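# Paint the reference picture on the pad with water brush

## Task

Using the water brush and the paints, reproduce the reference image called 'drawing' on the paper pad. The image covers the entire sheet, and its upper edge corresponds to the pad's long side farthest from the robot. The scrap strip next to the pad can be used freely and is not assessed. Tipping the water cup over means failure.

## Robot and tools

Robot: two UR-type arms, left_arm (base near y = +0.45 m) and right_arm (base near y = -0.49 m). Each carries a four-digit hand with 16 motors: left_arm a left hand, right_arm a right hand (mirror images). Each arm has a wrist force sensor and a fisheye wrist camera.

Frames: the scene frame has its origin at table-top height midway between the bases, +x out over the table, +y toward left_arm, +z up. Reported hand positions (metres), quaternions (wxyz) and velocities are in each arm's own base frame. Pose offsets you send are along the current Hand target's own axes. Hand point axes: +z points along the straight fingers toward the tips, +y out of the palm face, and +x across the palm away from the thumb on the right hand but toward the thumb on the left hand. Fixed cameras and the table use the scene frame.

The 48-number row (used by execute_actions and move): one flat list covering both arms, every value in [-1, 1]. Order: left_arm dx, dy, dz, rx, ry, rz; then 16 left hand motor goals; left current_limit; left speed; then the same 24 for right_arm. The six pose numbers are an offset, not a pose: they are measured from that arm's Hand target as it stood when the action or move began, scaled so 1.0 is 0.6 m for dx/dy/dz or 180 degrees for rx/ry/rz (rx, ry, rz form one rotation vector). All zeros re-requests the current Hand target. Repeating an offset moves the arm again by that amount.

Hand motor order: index_abd, index_mcp, index_pip, index_dip, middle_abd, middle_mcp, middle_pip, middle_dip, ring_abd, ring_mcp, ring_pip, ring_dip, thumb_cmc, thumb_axl, thumb_mcp, thumb_ipl. These are absolute goal positions, each scaled linearly between its two hinge stops; 0 is a real goal, not 'leave as is'. Lower values bend fingers toward the palm. Straight values: _abd 0.00, _mcp 0.75, _pip 0.58, _dip 0.70, thumb_cmc 0.71, thumb_axl 0.68, thumb_mcp 0.23, thumb_ipl 0.17. current_limit maps -1..+1 to 0..550 mA (start +0.4); speed sets how fast goals are approached, (speed+1)/2 of 8.5 rad/s (start -0.6). To keep a hand unchanged, copy back its hand_goal, hand_current_limit and hand_speed from the last result.

Tools:
- execute_actions(actions, cameras): actions is a list of actions; each action is a list of 1 to 15 rows, one per 1/30 s step, the last row held to fill 15 steps (0.5 s). Every row counts from the action's starting Hand target. Images are returned only for an empty list or when cameras names them.
- move(target, speed, blend, stop_force, zero, blocking, cameras): target is one 48-number row or up to 15 rows, all offsets from the same starting Hand targets (not chained). speed: path top speed in m/s, 0.002 to 3.6, default 0.25 (turning up to twice that in rad/s); one value or one per target. blend: corner rounding in m for lists, 0 means stop at each target. stop_force: 3 to 120 N, ends an arm's path when its wrist senses that much push against its travel; not reliable while the hand rotates; leave it out when lifting off something. zero (with stop_force only): true re-zeroes the sensor first. blocking=false returns after about 0.5 s and lets the move continue (not allowed with stop_force). The result adds a 'move:' line with the ending (done, off_target, moving, held, fault) and any limits that acted (paced = pose clipped, held = steps withheld).
- wait(seconds 0 to 10, cameras): lets time pass holding the last commands.
- stop(cameras): brakes a running move.
- zoom_image(camera, region [x0, y0, x1, y1] in pixels, at most 504 by 504): enlarges part of the latest image.
- show_instructions(): shows the reference image(s).
- zero_wrist_force(arm: left_arm or right_arm).
- read_manual(section): licence texts only.
- finished_scene(scene = 1): ends the scene for good.

Cameras: cam_high, cam_low, cam_above, cam_sheet (672x504), cam_left_wrist, cam_right_wrist (616x616). cam_sheet and cam_above look down on the work area.

Results: per arm, end_effector_position, end_effector_quat_wxyz, velocities (omitted if joints read 'within noise'), Hand target (last commanded pose after clipping; next offsets count from it), joint positions and torques, Wrist force / Wrist torque in the hand's axes plus the peak since last shown. Per hand: hand_goal, hand_measured, hand_current_ma, and hand_state words moving, goal, blocked or overload. The hand point often stops slightly short of its Hand target; send the missing distance as a further offset.

Cautions: commanded orientation is clipped to within 32 degrees of the measured one per step. Arms are stiff: pressing a little beyond firm contact, an outside force near 150 N, or joint torque at the limits (133 N m for the big joints, 24.9 N m for wrists) stops that arm for 10 s; press the brush gently and slowly. Do not let the arms or hands touch each other; a controller check holds back commands that bring arms too close. A hand motor at 495 mA or more for 5 s shuts down for 10 s. Long stretched holds heat motors (MOTOR HOT warning, brakes at 85 °C). Avoid paths near an arm's own base. After a HAND FAULT line, remaining motion calls in that reply are skipped. Never tip the water cup, drop things from height, hit things hard, or leave anything off the table. Thinking time lets the scene keep running.

Each tool is called as name(argument=value, ...), one argument or row to a line, values as JSON.

Reference images:

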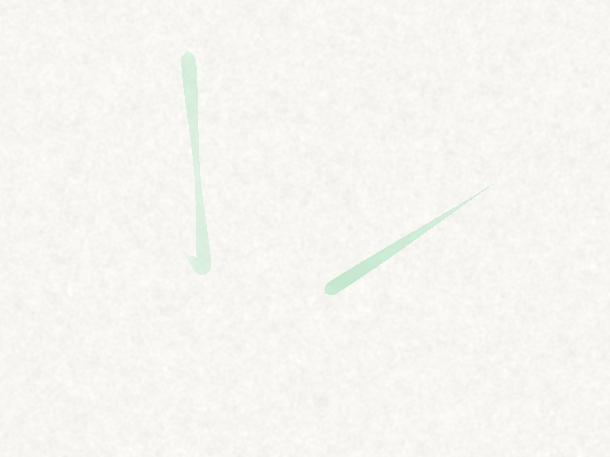

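## Session

execute_actions(
  actions=[],
)

show_instructions(
)

Scene clock: 0.00 s.
left_arm: end_effector_position=(+0.5502, +0.0686, +0.2577) hand_goal=(+0.000, +0.754, +0.576, +0.696, +0.000, +0.754, +0.576, +0.696, +0.000, +0.754, +0.576, +0.696, +0.714, +0.678, +0.226, +0.168) hand_measured=(+0.000, +0.754, +0.576, +0.696, +0.000, +0.754, +0.576, +0.696, +0.000, +0.754, +0.576, +0.696, +0.714, +0.678, +0.226, +0.168) hand_current_ma=(+0, +0, +0, +0, +0, +0, +0, +0, +0, +0, +0, +0, +0, +0, +0, +0) hand_state=(goal, goal, goal, goal, goal, goal, goal, goal, goal, goal, goal, goal, goal, goal, goal, goal) hand_current_limit=0.40 hand_speed=-0.60 end_effector_quat_wxyz=(+0.002, +0.772, -0.555, +0.309) | right_arm: end_effector_position=(+0.6215, +0.6807, +0.1432) hand_goal=(+0.000, +0.754, +0.576, +0.696, +0.000, +0.754, +0.576, +0.696, +0.000, +0.754, +0.576, +0.696, +0.714, +0.678, +0.226, +0.168) hand_measured=(+0.000, +0.754, +0.576, +0.696, +0.000, +0.754, +0.576, +0.696, +0.000, +0.754, +0.576, +0.696, +0.714, +0.678, +0.226, +0.168) hand_current_ma=(+0, +0, +0, +0, +0, +0, +0, +0, +0, +0, +0, +0, +0, +0, +0, +0) hand_state=(goal, goal, goal, goal, goal, goal, goal, goal, goal, goal, goal, goal, goal, goal, goal, goal) hand_current_limit=0.40 hand_speed=-0.60 end_effector_quat_wxyz=(-0.554, +0.809, +0.107, +0.161)
Joint positions: left_arm=[3.761 -1.733 -1.781 -0.973 0.98 -2.915] | right_arm=[0.534 -0.58 1.059 -3.111 -0.752 2.339]
Joint velocities: within noise
Joint torques (N m): no reading
Wrist force (N): no reading
Wrist torque (N m): no reading
Wrist force, peak (N): no reading
Hand target: left_arm +0.5502, +0.0686, +0.2577; +0.002, +0.772, -0.555, +0.309 | right_arm +0.6215, +0.6807, +0.1432; -0.554, +0.809, +0.107, +0.161

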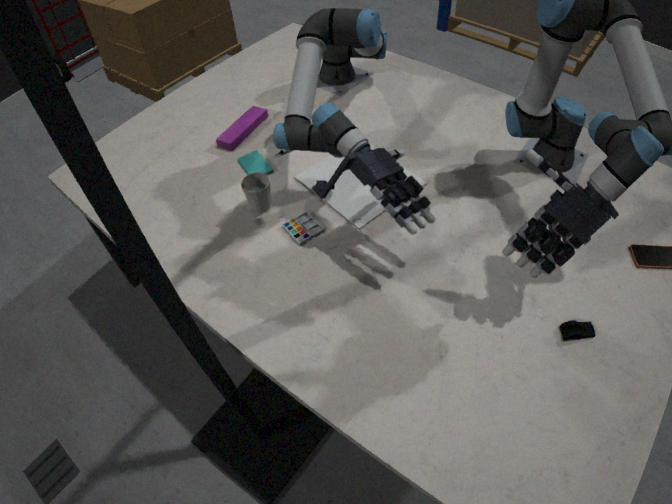

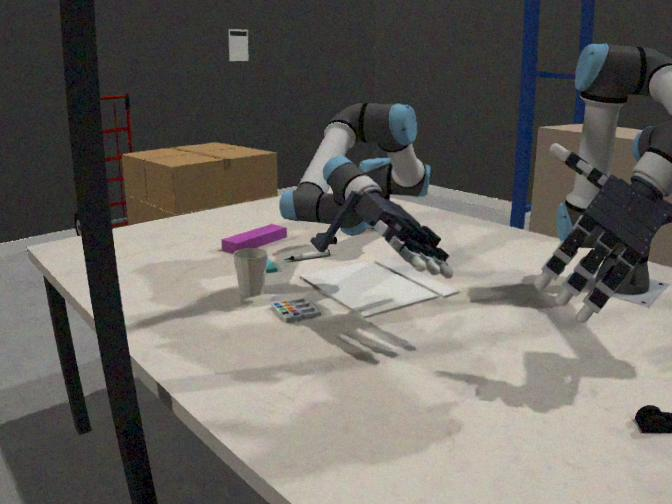

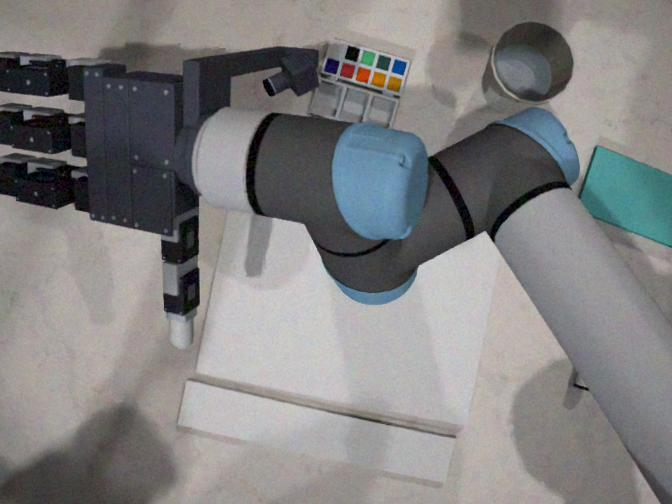

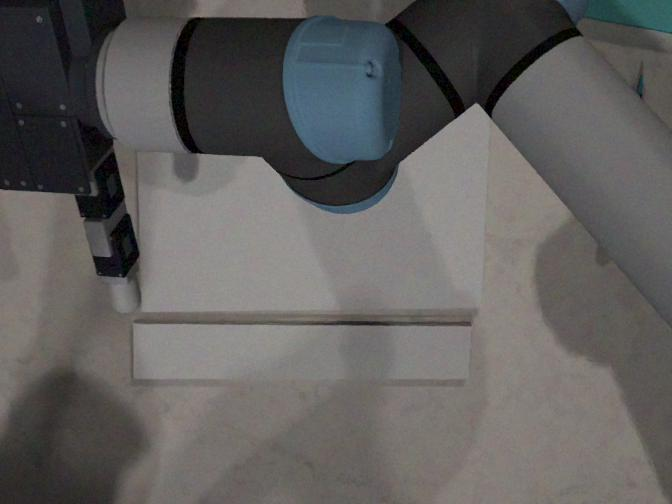

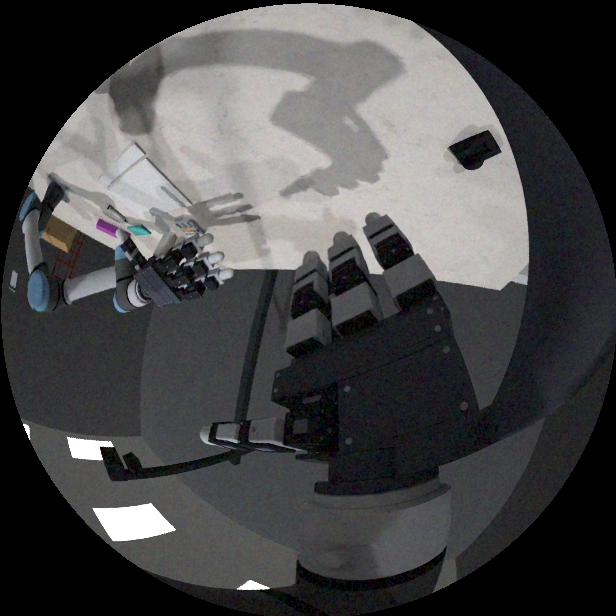

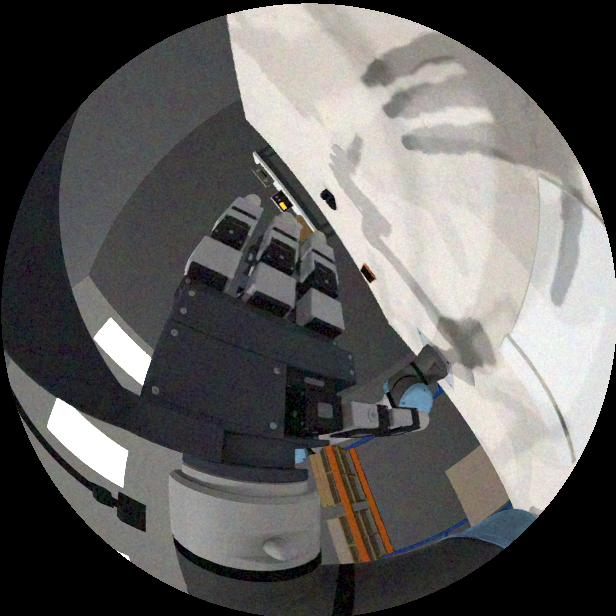

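Reference images for this scene: drawing.

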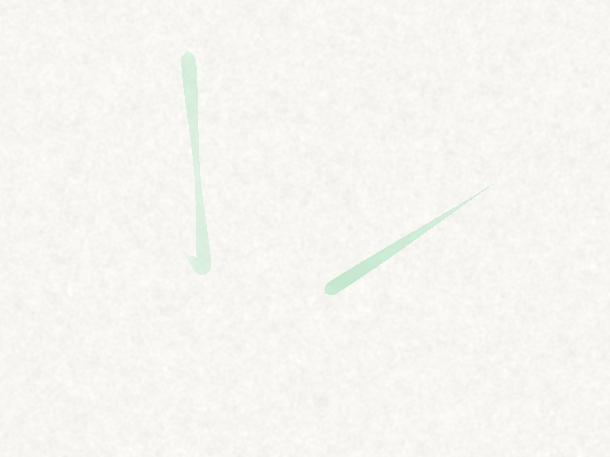

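zoom_image(
  camera="cam_high",
  region=[200, 90, 440, 270],
)

zoom_image(
  camera="cam_low",
  region=[200, 200, 460, 350],
)

zoom_image(
  camera="cam_above",
  region=[400, 300, 672, 504],
)

zoom_image(
  camera="cam_above",
  region=[250, 0, 600, 260],
)

Scaled by 2.100.

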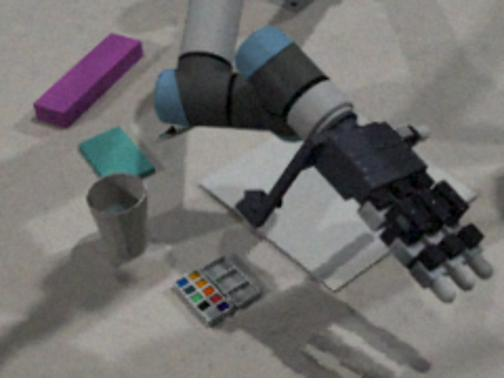

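Scaled by 1.938.

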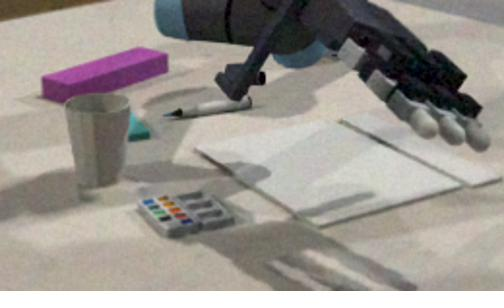

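Scaled by 1.853.

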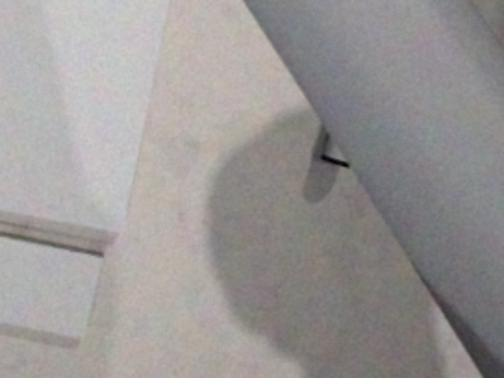

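Scaled by 1.440.

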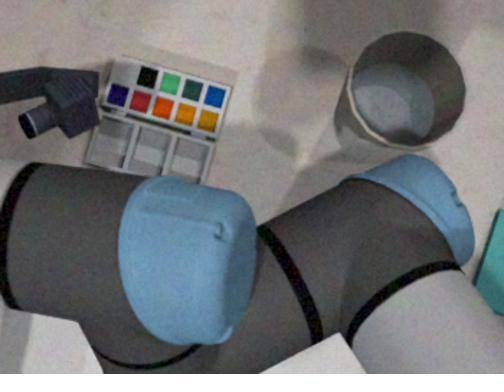

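move(
  target=[0,0,0,0,0,0,0,0.754,0.576,0.696,0,0.754,0.576,0.696,0,0.754,0.576,0.696,0.714,0.678,0.226,0.168,0.4,-0.6,0.007,-0.207,-0.705,0,0,0,0,0.754,0.576,0.696,0,0.754,0.576,0.696,0,0.754,0.576,0.696,0.714,0.678,0.226,0.168,0.4,-0.6],
  cameras=["cam_high","cam_low","cam_above","cam_sheet"],
)

Scene clock: 27.13 s.
left_arm: end_effector_position=(+0.5502, +0.0686, +0.2577) hand_goal=(+0.000, +0.754, +0.576, +0.696, +0.000, +0.754, +0.576, +0.696, +0.000, +0.754, +0.576, +0.696, +0.714, +0.678, +0.226, +0.168) hand_measured=(+0.000, +0.752, +0.576, +0.696, +0.000, +0.752, +0.576, +0.696, +0.000, +0.752, +0.576, +0.696, +0.714, +0.678, +0.224, +0.168) hand_current_ma=(+0, -3, +1, +0, +0, -3, +1, +0, +0, -4, +1, +0, +0, -1, -3, -1) hand_state=(goal, goal, goal, goal, goal, goal, goal, goal, goal, goal, goal, goal, goal, goal, goal, goal) hand_current_limit=0.40 hand_speed=-0.60 end_effector_quat_wxyz=(+0.002, +0.772, -0.555, +0.309) | right_arm: end_effector_position=(+0.5214, +0.3315, +0.3929) hand_goal=(+0.000, +0.754, +0.576, +0.696, +0.000, +0.754, +0.576, +0.696, +0.000, +0.754, +0.576, +0.696, +0.714, +0.678, +0.226, +0.168) hand_measured=(+0.000, +0.746, +0.576, +0.696, +0.000, +0.748, +0.576, +0.696, +0.000, +0.746, +0.576, +0.696, +0.708, +0.678, +0.226, +0.168) hand_current_ma=(+0, -4, +0, +0, +0, -3, +0, +0, +0, -4, +0, +0, -3, +0, +0, +0) hand_state=(goal, goal, goal, goal, goal, goal, goal, goal, goal, goal, goal, goal, goal, goal, goal, goal) hand_current_limit=0.40 hand_speed=-0.60 end_effector_quat_wxyz=(-0.554, +0.809, +0.107, +0.161)
Joint positions: left_arm=[3.761 -1.733 -1.781 -0.973 0.98 -2.915] | right_arm=[0.031 -1.543 1.752 -2.255 -0.384 1.662]
Joint torques (N m): left_arm=[0.7 31.68 21.53 2.96 -1.03 -0.05] | right_arm=[-11.32 -37.23 -33.9 -0.96 4.41 -2.87]
Wrist force (N): left_arm=[0.1 -0.1 -0.1] | right_arm=[0.0 -0.1 -0.2]
Wrist torque (N m): left_arm=[-0.01 -0.02 0.00] | right_arm=[0.05 0.01 0.22]
Wrist force, peak (N): left_arm=[-0.7 -0.1 0.1] | right_arm=[0.3 -0.8 -1.6]
Hand target: left_arm +0.5502, +0.0686, +0.2577; +0.002, +0.772, -0.555, +0.309 | right_arm +0.5214, +0.3315, +0.3929; -0.554, +0.809, +0.107, +0.161
Off the commanded pose: left_arm 0.000 m, 0 deg | right_arm 0.000 m, 0 deg.
move: done
Images, in order (width x height): cam_high 672x504, cam_low 672x504, cam_above 672x504, cam_sheet 672x504.

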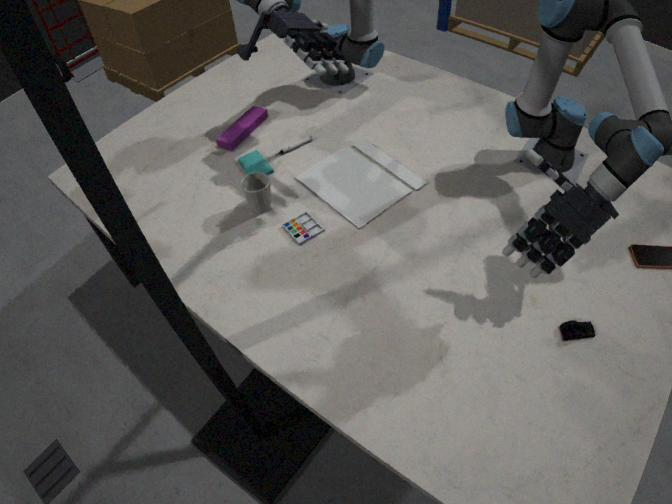

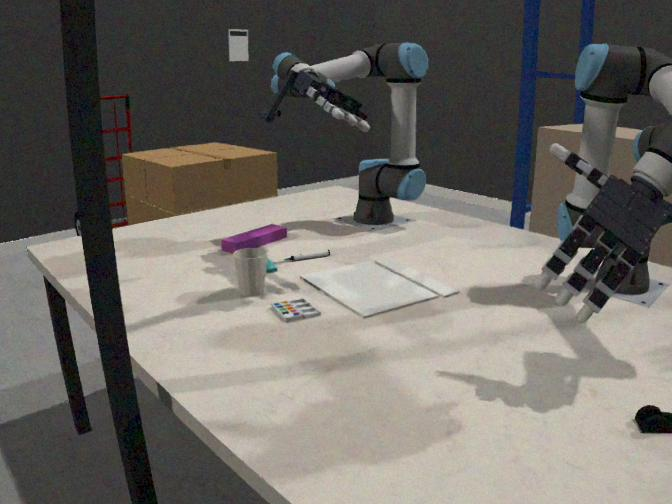

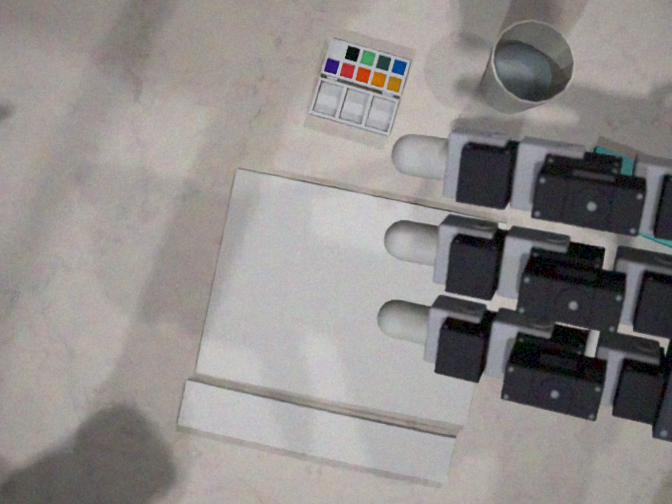

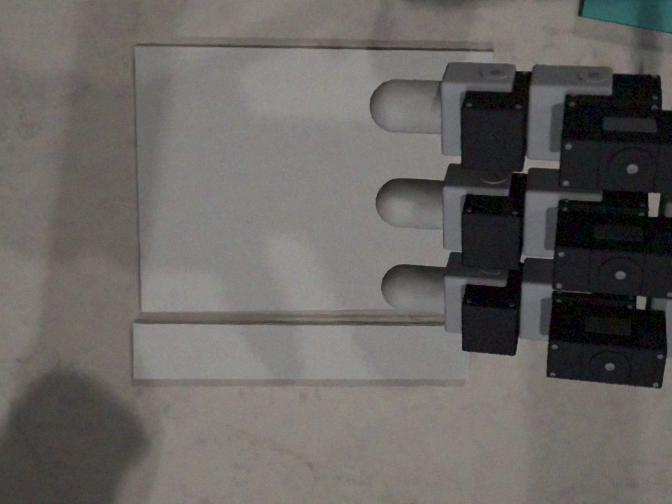

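move(
  target=[0,0,0,0,0,0,0,0.754,0.576,0.696,0,0.754,0.576,0.696,0,0.754,0.576,0.696,0.714,0.678,0.226,0.168,0.4,-0.6,-0.152,0.080,-0.381,0,0,0,0,0.754,0.576,0.696,0,0.754,0.576,0.696,0,0.754,0.576,0.696,0.714,0.678,0.226,0.168,0.4,-0.6],
  cameras=["cam_high","cam_low","cam_above","cam_sheet"],
)

zoom_image(
  camera="cam_above",
  region=[420, 0, 672, 504],
)

zoom_image(
  camera="cam_low",
  region=[220, 210, 360, 310],
)

zoom_image(
  camera="cam_above",
  region=[290, 20, 440, 150],
)

Scene clock: 36.43 s.
left_arm: end_effector_position=(+0.5502, +0.0686, +0.2577) hand_goal=(+0.000, +0.754, +0.576, +0.696, +0.000, +0.754, +0.576, +0.696, +0.000, +0.754, +0.576, +0.696, +0.714, +0.678, +0.226, +0.168) hand_measured=(+0.000, +0.752, +0.576, +0.696, +0.000, +0.752, +0.576, +0.696, +0.000, +0.752, +0.576, +0.696, +0.714, +0.678, +0.224, +0.168) hand_current_ma=(+0, -3, +1, +0, +0, -3, +1, +0, +0, -4, +1, +0, +0, -1, -3, -1) hand_state=(goal, goal, goal, goal, goal, goal, goal, goal, goal, goal, goal, goal, goal, goal, goal, goal) hand_current_limit=0.40 hand_speed=-0.60 end_effector_quat_wxyz=(+0.002, +0.772, -0.555, +0.309) | right_arm: end_effector_position=(+0.4215, +0.1015, +0.3931) hand_goal=(+0.000, +0.754, +0.576, +0.696, +0.000, +0.754, +0.576, +0.696, +0.000, +0.754, +0.576, +0.696, +0.714, +0.678, +0.226, +0.168) hand_measured=(+0.000, +0.746, +0.576, +0.696, +0.000, +0.748, +0.576, +0.696, +0.000, +0.746, +0.576, +0.696, +0.708, +0.678, +0.226, +0.168) hand_current_ma=(+0, -4, +0, +0, +0, -3, +0, +0, +0, -4, +0, +0, -3, +0, +0, +0) hand_state=(goal, goal, goal, goal, goal, goal, goal, goal, goal, goal, goal, goal, goal, goal, goal, goal) hand_current_limit=0.40 hand_speed=-0.60 end_effector_quat_wxyz=(-0.554, +0.809, +0.107, +0.161)
Joint positions: left_arm=[3.761 -1.733 -1.781 -0.973 0.98 -2.915] | right_arm=[-0.562 -1.785 1.661 -0.601 -0.527 0.238]
Joint torques (N m): left_arm=[0.27 30.74 22.31 2.62 -1.34 -0.19] | right_arm=[-11.38 0.64 -32.43 0.79 -1.36 -3.16]
Wrist force (N): left_arm=[-0.2 0.0 -0.3] | right_arm=[0.8 -0.1 0.2]
Wrist torque (N m): left_arm=[0.01 0.02 -0.01] | right_arm=[-0.06 -0.07 0.29]
Wrist force, peak (N): left_arm=[-0.3 0.6 -0.3] | right_arm=[0.3 -0.8 1.2]
Hand target: left_arm +0.5502, +0.0686, +0.2577; +0.002, +0.772, -0.555, +0.309 | right_arm +0.4215, +0.1015, +0.3931; -0.554, +0.809, +0.107, +0.161
Off the commanded pose: left_arm 0.000 m, 0 deg | right_arm 0.000 m, 0 deg.
move: done
Images, in order (width x height): cam_high 672x504, cam_low 672x504, cam_above 672x504, cam_sheet 672x504.

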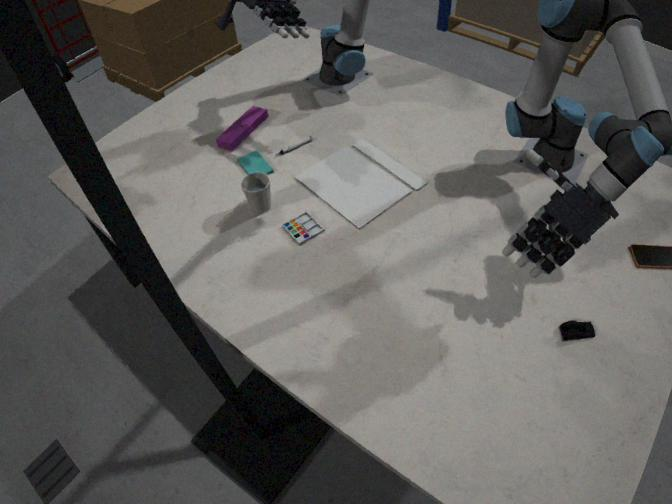

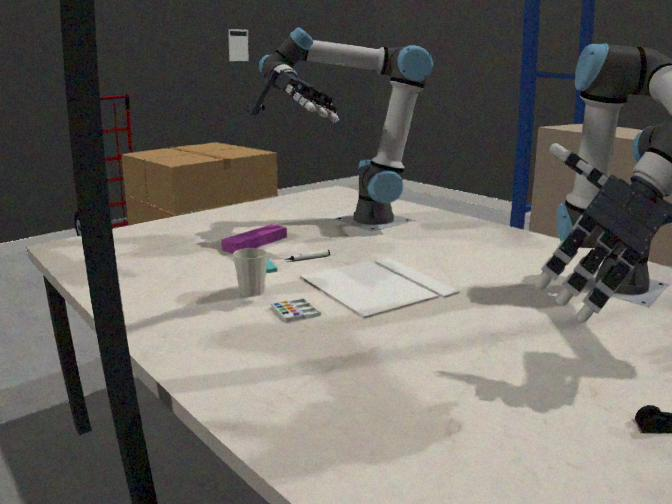

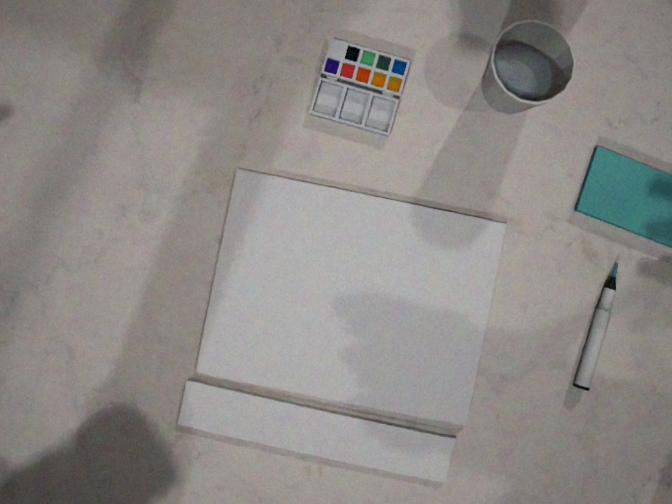

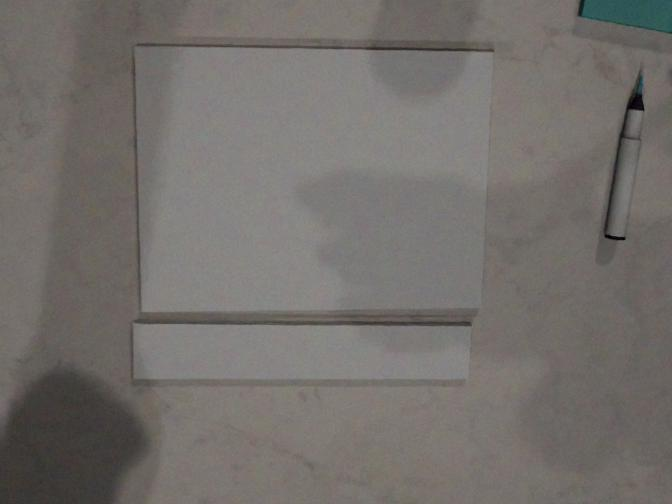

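Scaled by 1.000.

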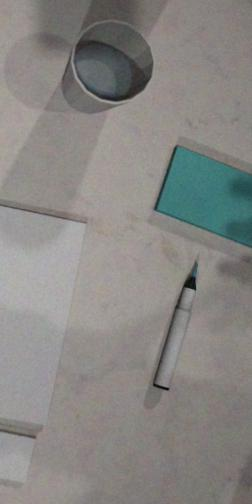

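Scaled by 3.600.

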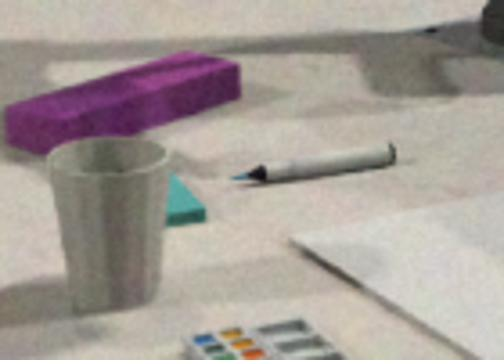

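Scaled by 3.360.

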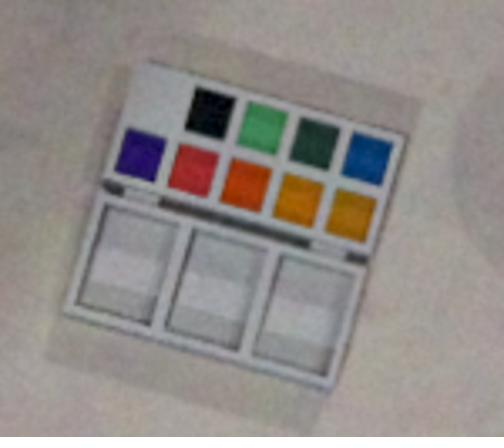

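move(
  target=[0,0,0,0,0,0,0,0.754,0.576,0.696,0,0.754,0.576,0.696,0,0.754,0.576,0.696,0.714,0.678,0.226,0.168,0.4,-0.6,0,0,0,-0.3894,-0.0670,0.1350,0,0.754,0.576,0.696,0,0.754,0.576,0.696,0,0.754,0.576,0.696,0.714,0.678,0.226,0.168,0.4,-0.6],
  speed=0.4,
  cameras=["cam_high","cam_above"],
)

Scene clock: 199.57 s.
left_arm: end_effector_position=(+0.5502, +0.0686, +0.2577) hand_goal=(+0.000, +0.754, +0.576, +0.696, +0.000, +0.754, +0.576, +0.696, +0.000, +0.754, +0.576, +0.696, +0.714, +0.678, +0.226, +0.168) hand_measured=(+0.000, +0.752, +0.576, +0.696, +0.000, +0.752, +0.576, +0.696, +0.000, +0.752, +0.576, +0.696, +0.714, +0.678, +0.224, +0.168) hand_current_ma=(+0, -3, +1, +0, +0, -3, +1, +0, +0, -4, +1, +0, +0, -1, -3, -1) hand_state=(goal, goal, goal, goal, goal, goal, goal, goal, goal, goal, goal, goal, goal, goal, goal, goal) hand_current_limit=0.40 hand_speed=-0.60 end_effector_quat_wxyz=(+0.002, +0.772, -0.555, +0.309) | right_arm: end_effector_position=(+0.4215, +0.1015, +0.3931) hand_goal=(+0.000, +0.754, +0.576, +0.696, +0.000, +0.754, +0.576, +0.696, +0.000, +0.754, +0.576, +0.696, +0.714, +0.678, +0.226, +0.168) hand_measured=(+0.000, +0.748, +0.576, +0.696, +0.000, +0.750, +0.576, +0.696, +0.000, +0.748, +0.576, +0.696, +0.712, +0.678, +0.224, +0.168) hand_current_ma=(+0, -3, +0, +0, +0, -2, +0, +0, +0, -2, +0, +0, -1, +0, -1, +0) hand_state=(goal, goal, goal, goal, goal, goal, goal, goal, goal, goal, goal, goal, goal, goal, goal, goal) hand_current_limit=0.40 hand_speed=-0.60 end_effector_quat_wxyz=(+0.000, +0.994, -0.112, +0.000)
Joint positions: left_arm=[3.761 -1.733 -1.781 -0.973 0.98 -2.915] | right_arm=[0.098 -1.601 1.511 -1.482 -1.57 1.893]
Joint torques (N m): left_arm=[1.06 31.4 22.12 2.76 -1.39 0.09] | right_arm=[10.51 -10.69 -34.16 -0.8 -2.59 2.96]
Wrist force (N): left_arm=[0.1 0.1 -0.1] | right_arm=[0.8 -0.2 1.0]
Wrist torque (N m): left_arm=[0.02 -0.02 0.01] | right_arm=[0.17 -0.01 0.10]
Wrist force, peak (N): left_arm=[-0.6 0.6 -0.3] | right_arm=[1.0 -0.3 1.6]
Hand target: left_arm +0.5502, +0.0686, +0.2577; +0.002, +0.772, -0.555, +0.309 | right_arm +0.4215, +0.1015, +0.3931; +0.000, +0.994, -0.112, +0.000
Off the commanded pose: left_arm 0.000 m, 0 deg | right_arm 0.000 m, 0 deg.
move: done
Images, in order (width x height): cam_high 672x504, cam_above 672x504.

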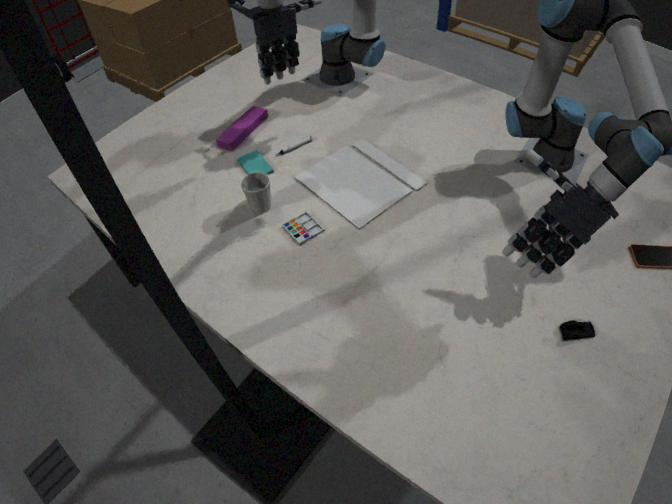

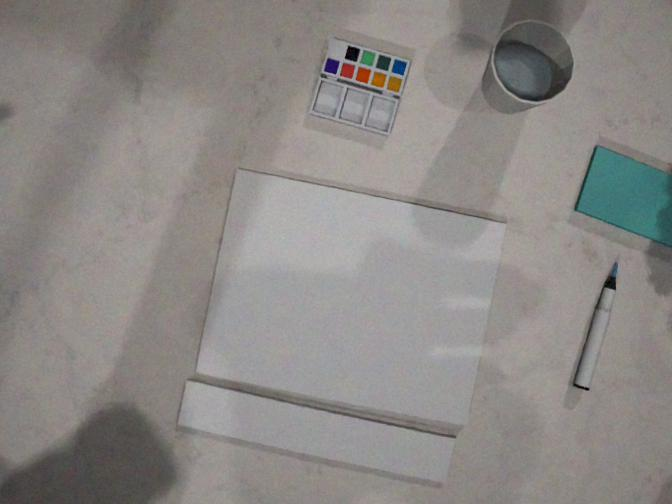

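move(
  target=[
    [0,0,0,0,0,0,0,0.754,0.576,0.696,0,0.754,0.576,0.696,0,0.754,0.576,0.696,0.714,0.678,0.226,0.168,0.4,-0.6,0,0,0,0,0,-0.5,0,0.0137,-0.095,0.261,0,0.0137,-0.095,0.261,0,0.754,0.576,0.696,-0.686,0.678,0.225,0.0054,0.4,-0.6],
    [0,0,0,0,0,0,0,0.754,0.576,0.696,0,0.754,0.576,0.696,0,0.754,0.576,0.696,0.714,0.678,0.226,0.168,0.4,-0.6,0,0,0,0,0,-1,0,0.0137,-0.095,0.261,0,0.0137,-0.095,0.261,0,0.754,0.576,0.696,-0.686,0.678,0.225,0.0054,0.4,-0.6],
    [0,0,0,0,0,0,0,0.754,0.576,0.696,0,0.754,0.576,0.696,0,0.754,0.576,0.696,0.714,0.678,0.226,0.168,0.4,-0.6,0,0,0,0,-0.5736,-0.8192,0,0.0137,-0.095,0.261,0,0.0137,-0.095,0.261,0,0.754,0.576,0.696,-0.686,0.678,0.225,0.0054,0.4,-0.6],
  ],
  speed=0.6,
  cameras=["cam_high","cam_low","cam_above","cam_sheet","cam_right_wrist"],
)

Scene clock: 215.97 s.
left_arm: end_effector_position=(+0.5502, +0.0686, +0.2577) hand_goal=(+0.000, +0.754, +0.576, +0.696, +0.000, +0.754, +0.576, +0.696, +0.000, +0.754, +0.576, +0.696, +0.714, +0.678, +0.226, +0.168) hand_measured=(+0.000, +0.752, +0.576, +0.696, +0.000, +0.752, +0.576, +0.696, +0.000, +0.752, +0.576, +0.696, +0.714, +0.678, +0.224, +0.168) hand_current_ma=(+0, -3, +1, +0, +0, -3, +1, +0, +0, -4, +1, +0, +0, -1, -3, -1) hand_state=(goal, goal, goal, goal, goal, goal, goal, goal, goal, goal, goal, goal, goal, goal, goal, goal) hand_current_limit=0.40 hand_speed=-0.60 end_effector_quat_wxyz=(+0.002, +0.772, -0.555, +0.309) | right_arm: end_effector_position=(+0.4214, +0.1015, +0.3931) hand_goal=(+0.000, +0.014, -0.094, +0.262, +0.000, +0.014, -0.094, +0.262, +0.000, +0.754, +0.576, +0.696, -0.686, +0.678, +0.226, +0.006) hand_measured=(+0.000, +0.014, -0.088, +0.266, +0.000, +0.014, -0.090, +0.266, +0.000, +0.746, +0.576, +0.696, -0.684, +0.678, +0.224, +0.006) hand_current_ma=(+0, +0, +2, +1, +0, +0, +2, +1, +0, -4, +0, +0, +1, +0, -1, +0) hand_state=(goal, goal, goal, goal, goal, goal, goal, goal, goal, goal, goal, goal, goal, goal, goal, goal) hand_current_limit=0.40 hand_speed=-0.60 end_effector_quat_wxyz=(-0.064, +0.092, +0.814, -0.570)
Joint positions: left_arm=[3.761 -1.733 -1.781 -0.973 0.98 -2.915] | right_arm=[0.324 -1.421 1.292 -0.482 -2.501 -0.511]
Joint torques (N m): left_arm=[-0.06 32.81 23.71 2.72 -1.57 -0.19] | right_arm=[10.73 -15.55 -33.01 0.97 1.86 3.04]
Wrist force (N): left_arm=[-0.3 -0.1 0.2] | right_arm=[0.2 -0.3 0.8]
Wrist torque (N m): left_arm=[-0.04 0.04 -0.03] | right_arm=[-0.07 0.01 0.04]
Wrist force, peak (N): left_arm=[-0.7 -0.1 0.4] | right_arm=[1.3 0.1 1.2]
Hand target: left_arm +0.5502, +0.0686, +0.2577; +0.002, +0.772, -0.555, +0.309 | right_arm +0.4215, +0.1015, +0.3931; -0.064, +0.092, +0.814, -0.570
Off the commanded pose: left_arm 0.000 m, 0 deg | right_arm 0.000 m, 0 deg.
move: done
camera_calibration:
cam_right_wrist: T_world_to_cam=[[0.84633, 0.0152967, -0.532439, -0.116428], [0.479862, 0.41199, 0.774595, -0.603335], [0.231208, -0.91106, 0.341339, -0.0152988], [0, 0, 0, 1]] pos_world=[0.391592, 0.236411, 0.410572]
Images, in order (width x height): cam_high 672x504, cam_low 672x504, cam_above 672x504, cam_sheet 672x504, cam_right_wrist 616x616.

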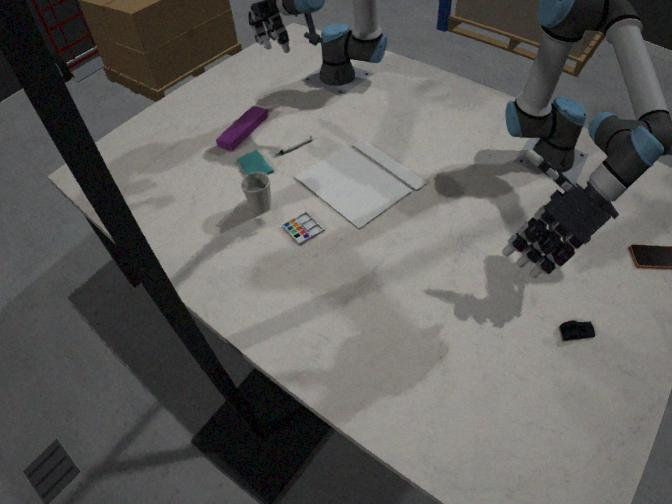

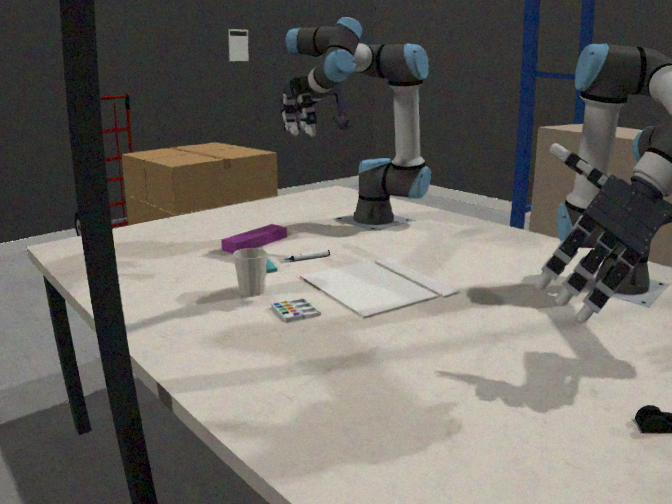

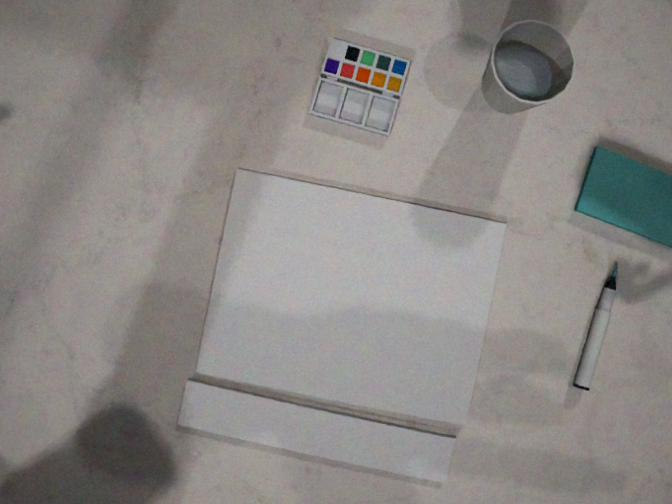

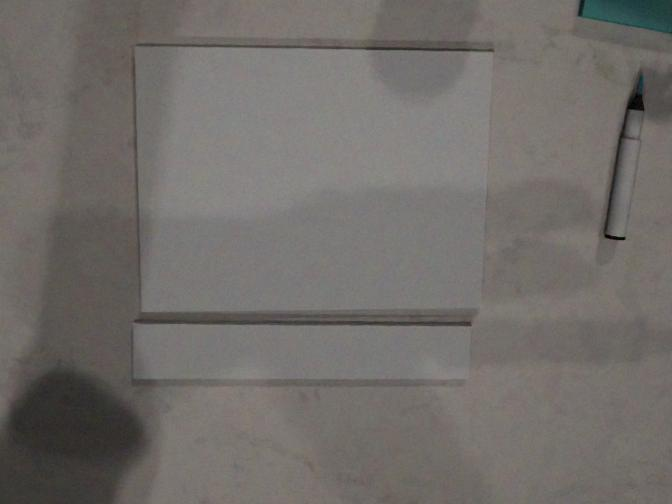

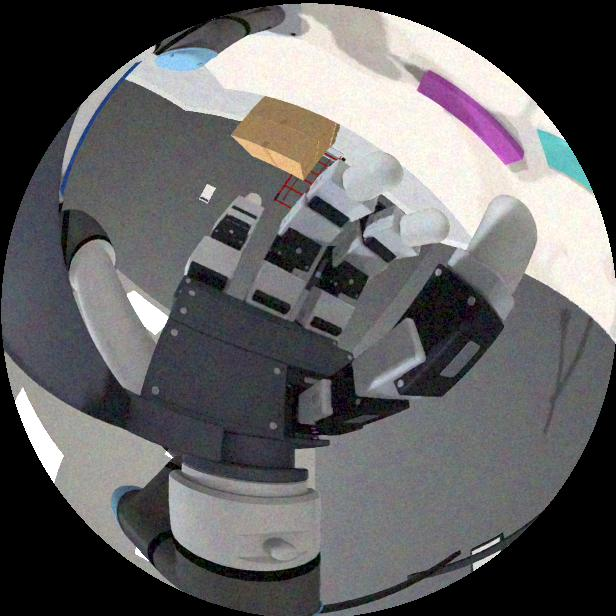

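move(
  target=[0,0,0,0,0,0,0,0.754,0.576,0.696,0,0.754,0.576,0.696,0,0.754,0.576,0.696,0.714,0.678,0.226,0.168,0.4,-0.6,0.0128,0.4,0.0758,0,0,0,0,0.0137,-0.095,0.261,0,0.0137,-0.095,0.261,0,0.754,0.576,0.696,-0.686,0.678,0.225,0.0054,0.4,-0.6],
  speed=0.2,
  cameras=["cam_high","cam_low","cam_above","cam_sheet","cam_right_wrist"],
)

zoom_image(
  camera="cam_high",
  region=[200, 70, 360, 190],
)

zoom_image(
  camera="cam_low",
  region=[220, 180, 380, 300],
)

zoom_image(
  camera="cam_right_wrist",
  region=[250, 60, 616, 426],
)

Scene clock: 229.27 s.
left_arm: end_effector_position=(+0.5502, +0.0686, +0.2577) hand_goal=(+0.000, +0.754, +0.576, +0.696, +0.000, +0.754, +0.576, +0.696, +0.000, +0.754, +0.576, +0.696, +0.714, +0.678, +0.226, +0.168) hand_measured=(+0.000, +0.752, +0.576, +0.696, +0.000, +0.752, +0.576, +0.696, +0.000, +0.752, +0.576, +0.696, +0.714, +0.678, +0.224, +0.168) hand_current_ma=(+0, -3, +1, +0, +0, -3, +1, +0, +0, -4, +1, +0, +0, -1, -3, -1) hand_state=(goal, goal, goal, goal, goal, goal, goal, goal, goal, goal, goal, goal, goal, goal, goal, goal) hand_current_limit=0.40 hand_speed=-0.60 end_effector_quat_wxyz=(+0.002, +0.772, -0.555, +0.309) | right_arm: end_effector_position=(+0.4229, +0.1417, +0.1521) hand_goal=(+0.000, +0.014, -0.094, +0.262, +0.000, +0.014, -0.094, +0.262, +0.000, +0.754, +0.576, +0.696, -0.686, +0.678, +0.226, +0.006) hand_measured=(+0.000, +0.014, -0.088, +0.266, +0.000, +0.014, -0.090, +0.266, +0.000, +0.744, +0.576, +0.696, -0.684, +0.678, +0.224, +0.006) hand_current_ma=(+0, +0, +2, +1, +0, +0, +1, +1, +0, -5, +0, +0, +1, +0, -1, +0) hand_state=(goal, goal, goal, goal, goal, goal, goal, goal, goal, goal, goal, goal, goal, goal, goal, goal) hand_current_limit=0.40 hand_speed=-0.60 end_effector_quat_wxyz=(-0.064, +0.092, +0.814, -0.570)
Joint positions: left_arm=[3.761 -1.733 -1.781 -0.973 0.98 -2.915] | right_arm=[0.395 -1.262 1.717 -1.016 -2.442 -0.447]
Joint torques (N m): left_arm=[-0.69 31.89 22.69 2.56 -1.43 -0.08] | right_arm=[11.07 -19.38 -10.58 -1.84 1.93 -3.02]
Wrist force (N): left_arm=[-0.4 0.3 0.2] | right_arm=[0.2 -0.2 -0.1]
Wrist torque (N m): left_arm=[0.01 0.04 -0.04] | right_arm=[0.07 0.08 0.03]
Wrist force, peak (N): left_arm=[-0.7 0.4 0.2] | right_arm=[-0.2 -1.5 0.2]
Hand target: left_arm +0.5502, +0.0686, +0.2577; +0.002, +0.772, -0.555, +0.309 | right_arm +0.4229, +0.1417, +0.1520; -0.064, +0.092, +0.814, -0.570
Off the commanded pose: left_arm 0.000 m, 0 deg | right_arm 0.000 m, 0 deg.
move: done
camera_calibration:
cam_right_wrist: T_world_to_cam=[[0.846383, 0.0150947, -0.532361, -0.246662], [0.479865, 0.411973, 0.774602, -0.43386], [0.231011, -0.911071, 0.341443, 0.103338], [0, 0, 0, 1]] pos_world=[0.393092, 0.27661, 0.169471]
Images, in order (width x height): cam_high 672x504, cam_low 672x504, cam_above 672x504, cam_sheet 672x504, cam_right_wrist 616x616.

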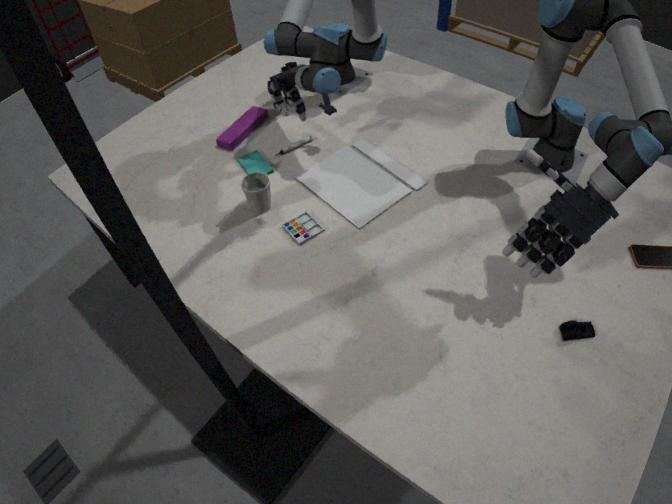

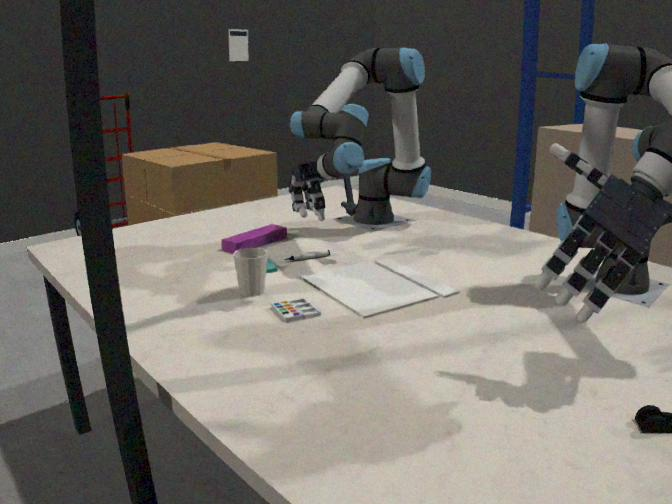

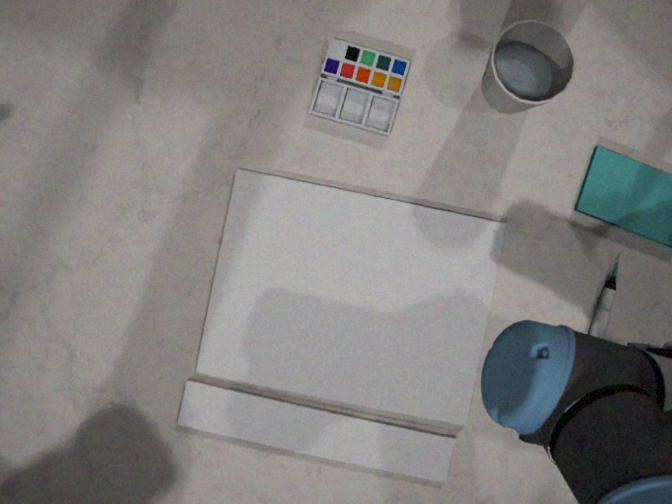

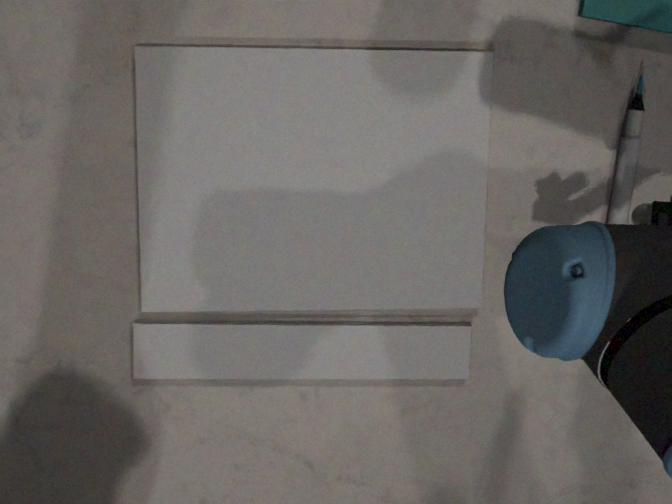

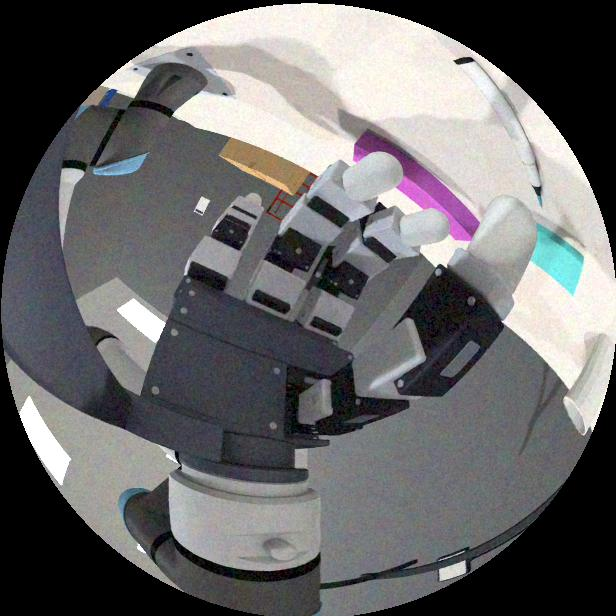

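Scaled by 3.150.

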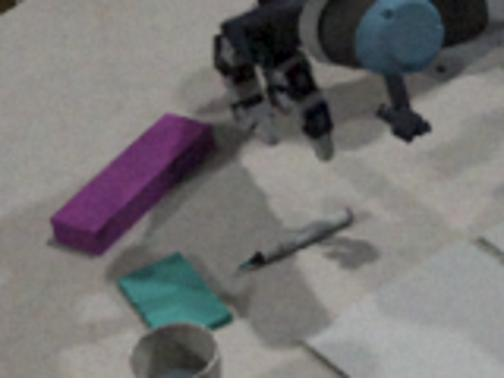

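Scaled by 3.150.

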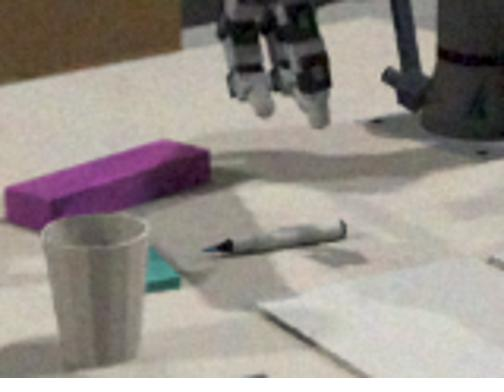

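Scaled by 1.377 from the camera's 616x616 image, which has a finer 880x880 frame.

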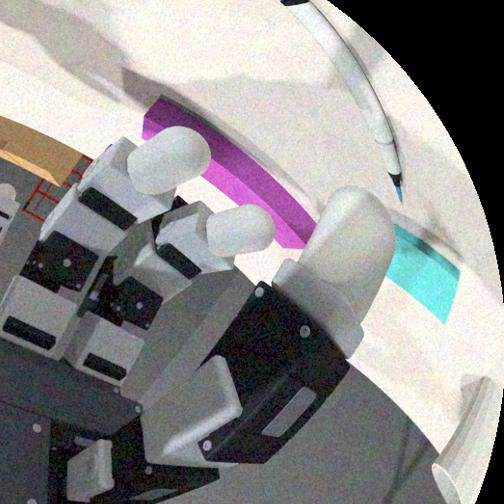

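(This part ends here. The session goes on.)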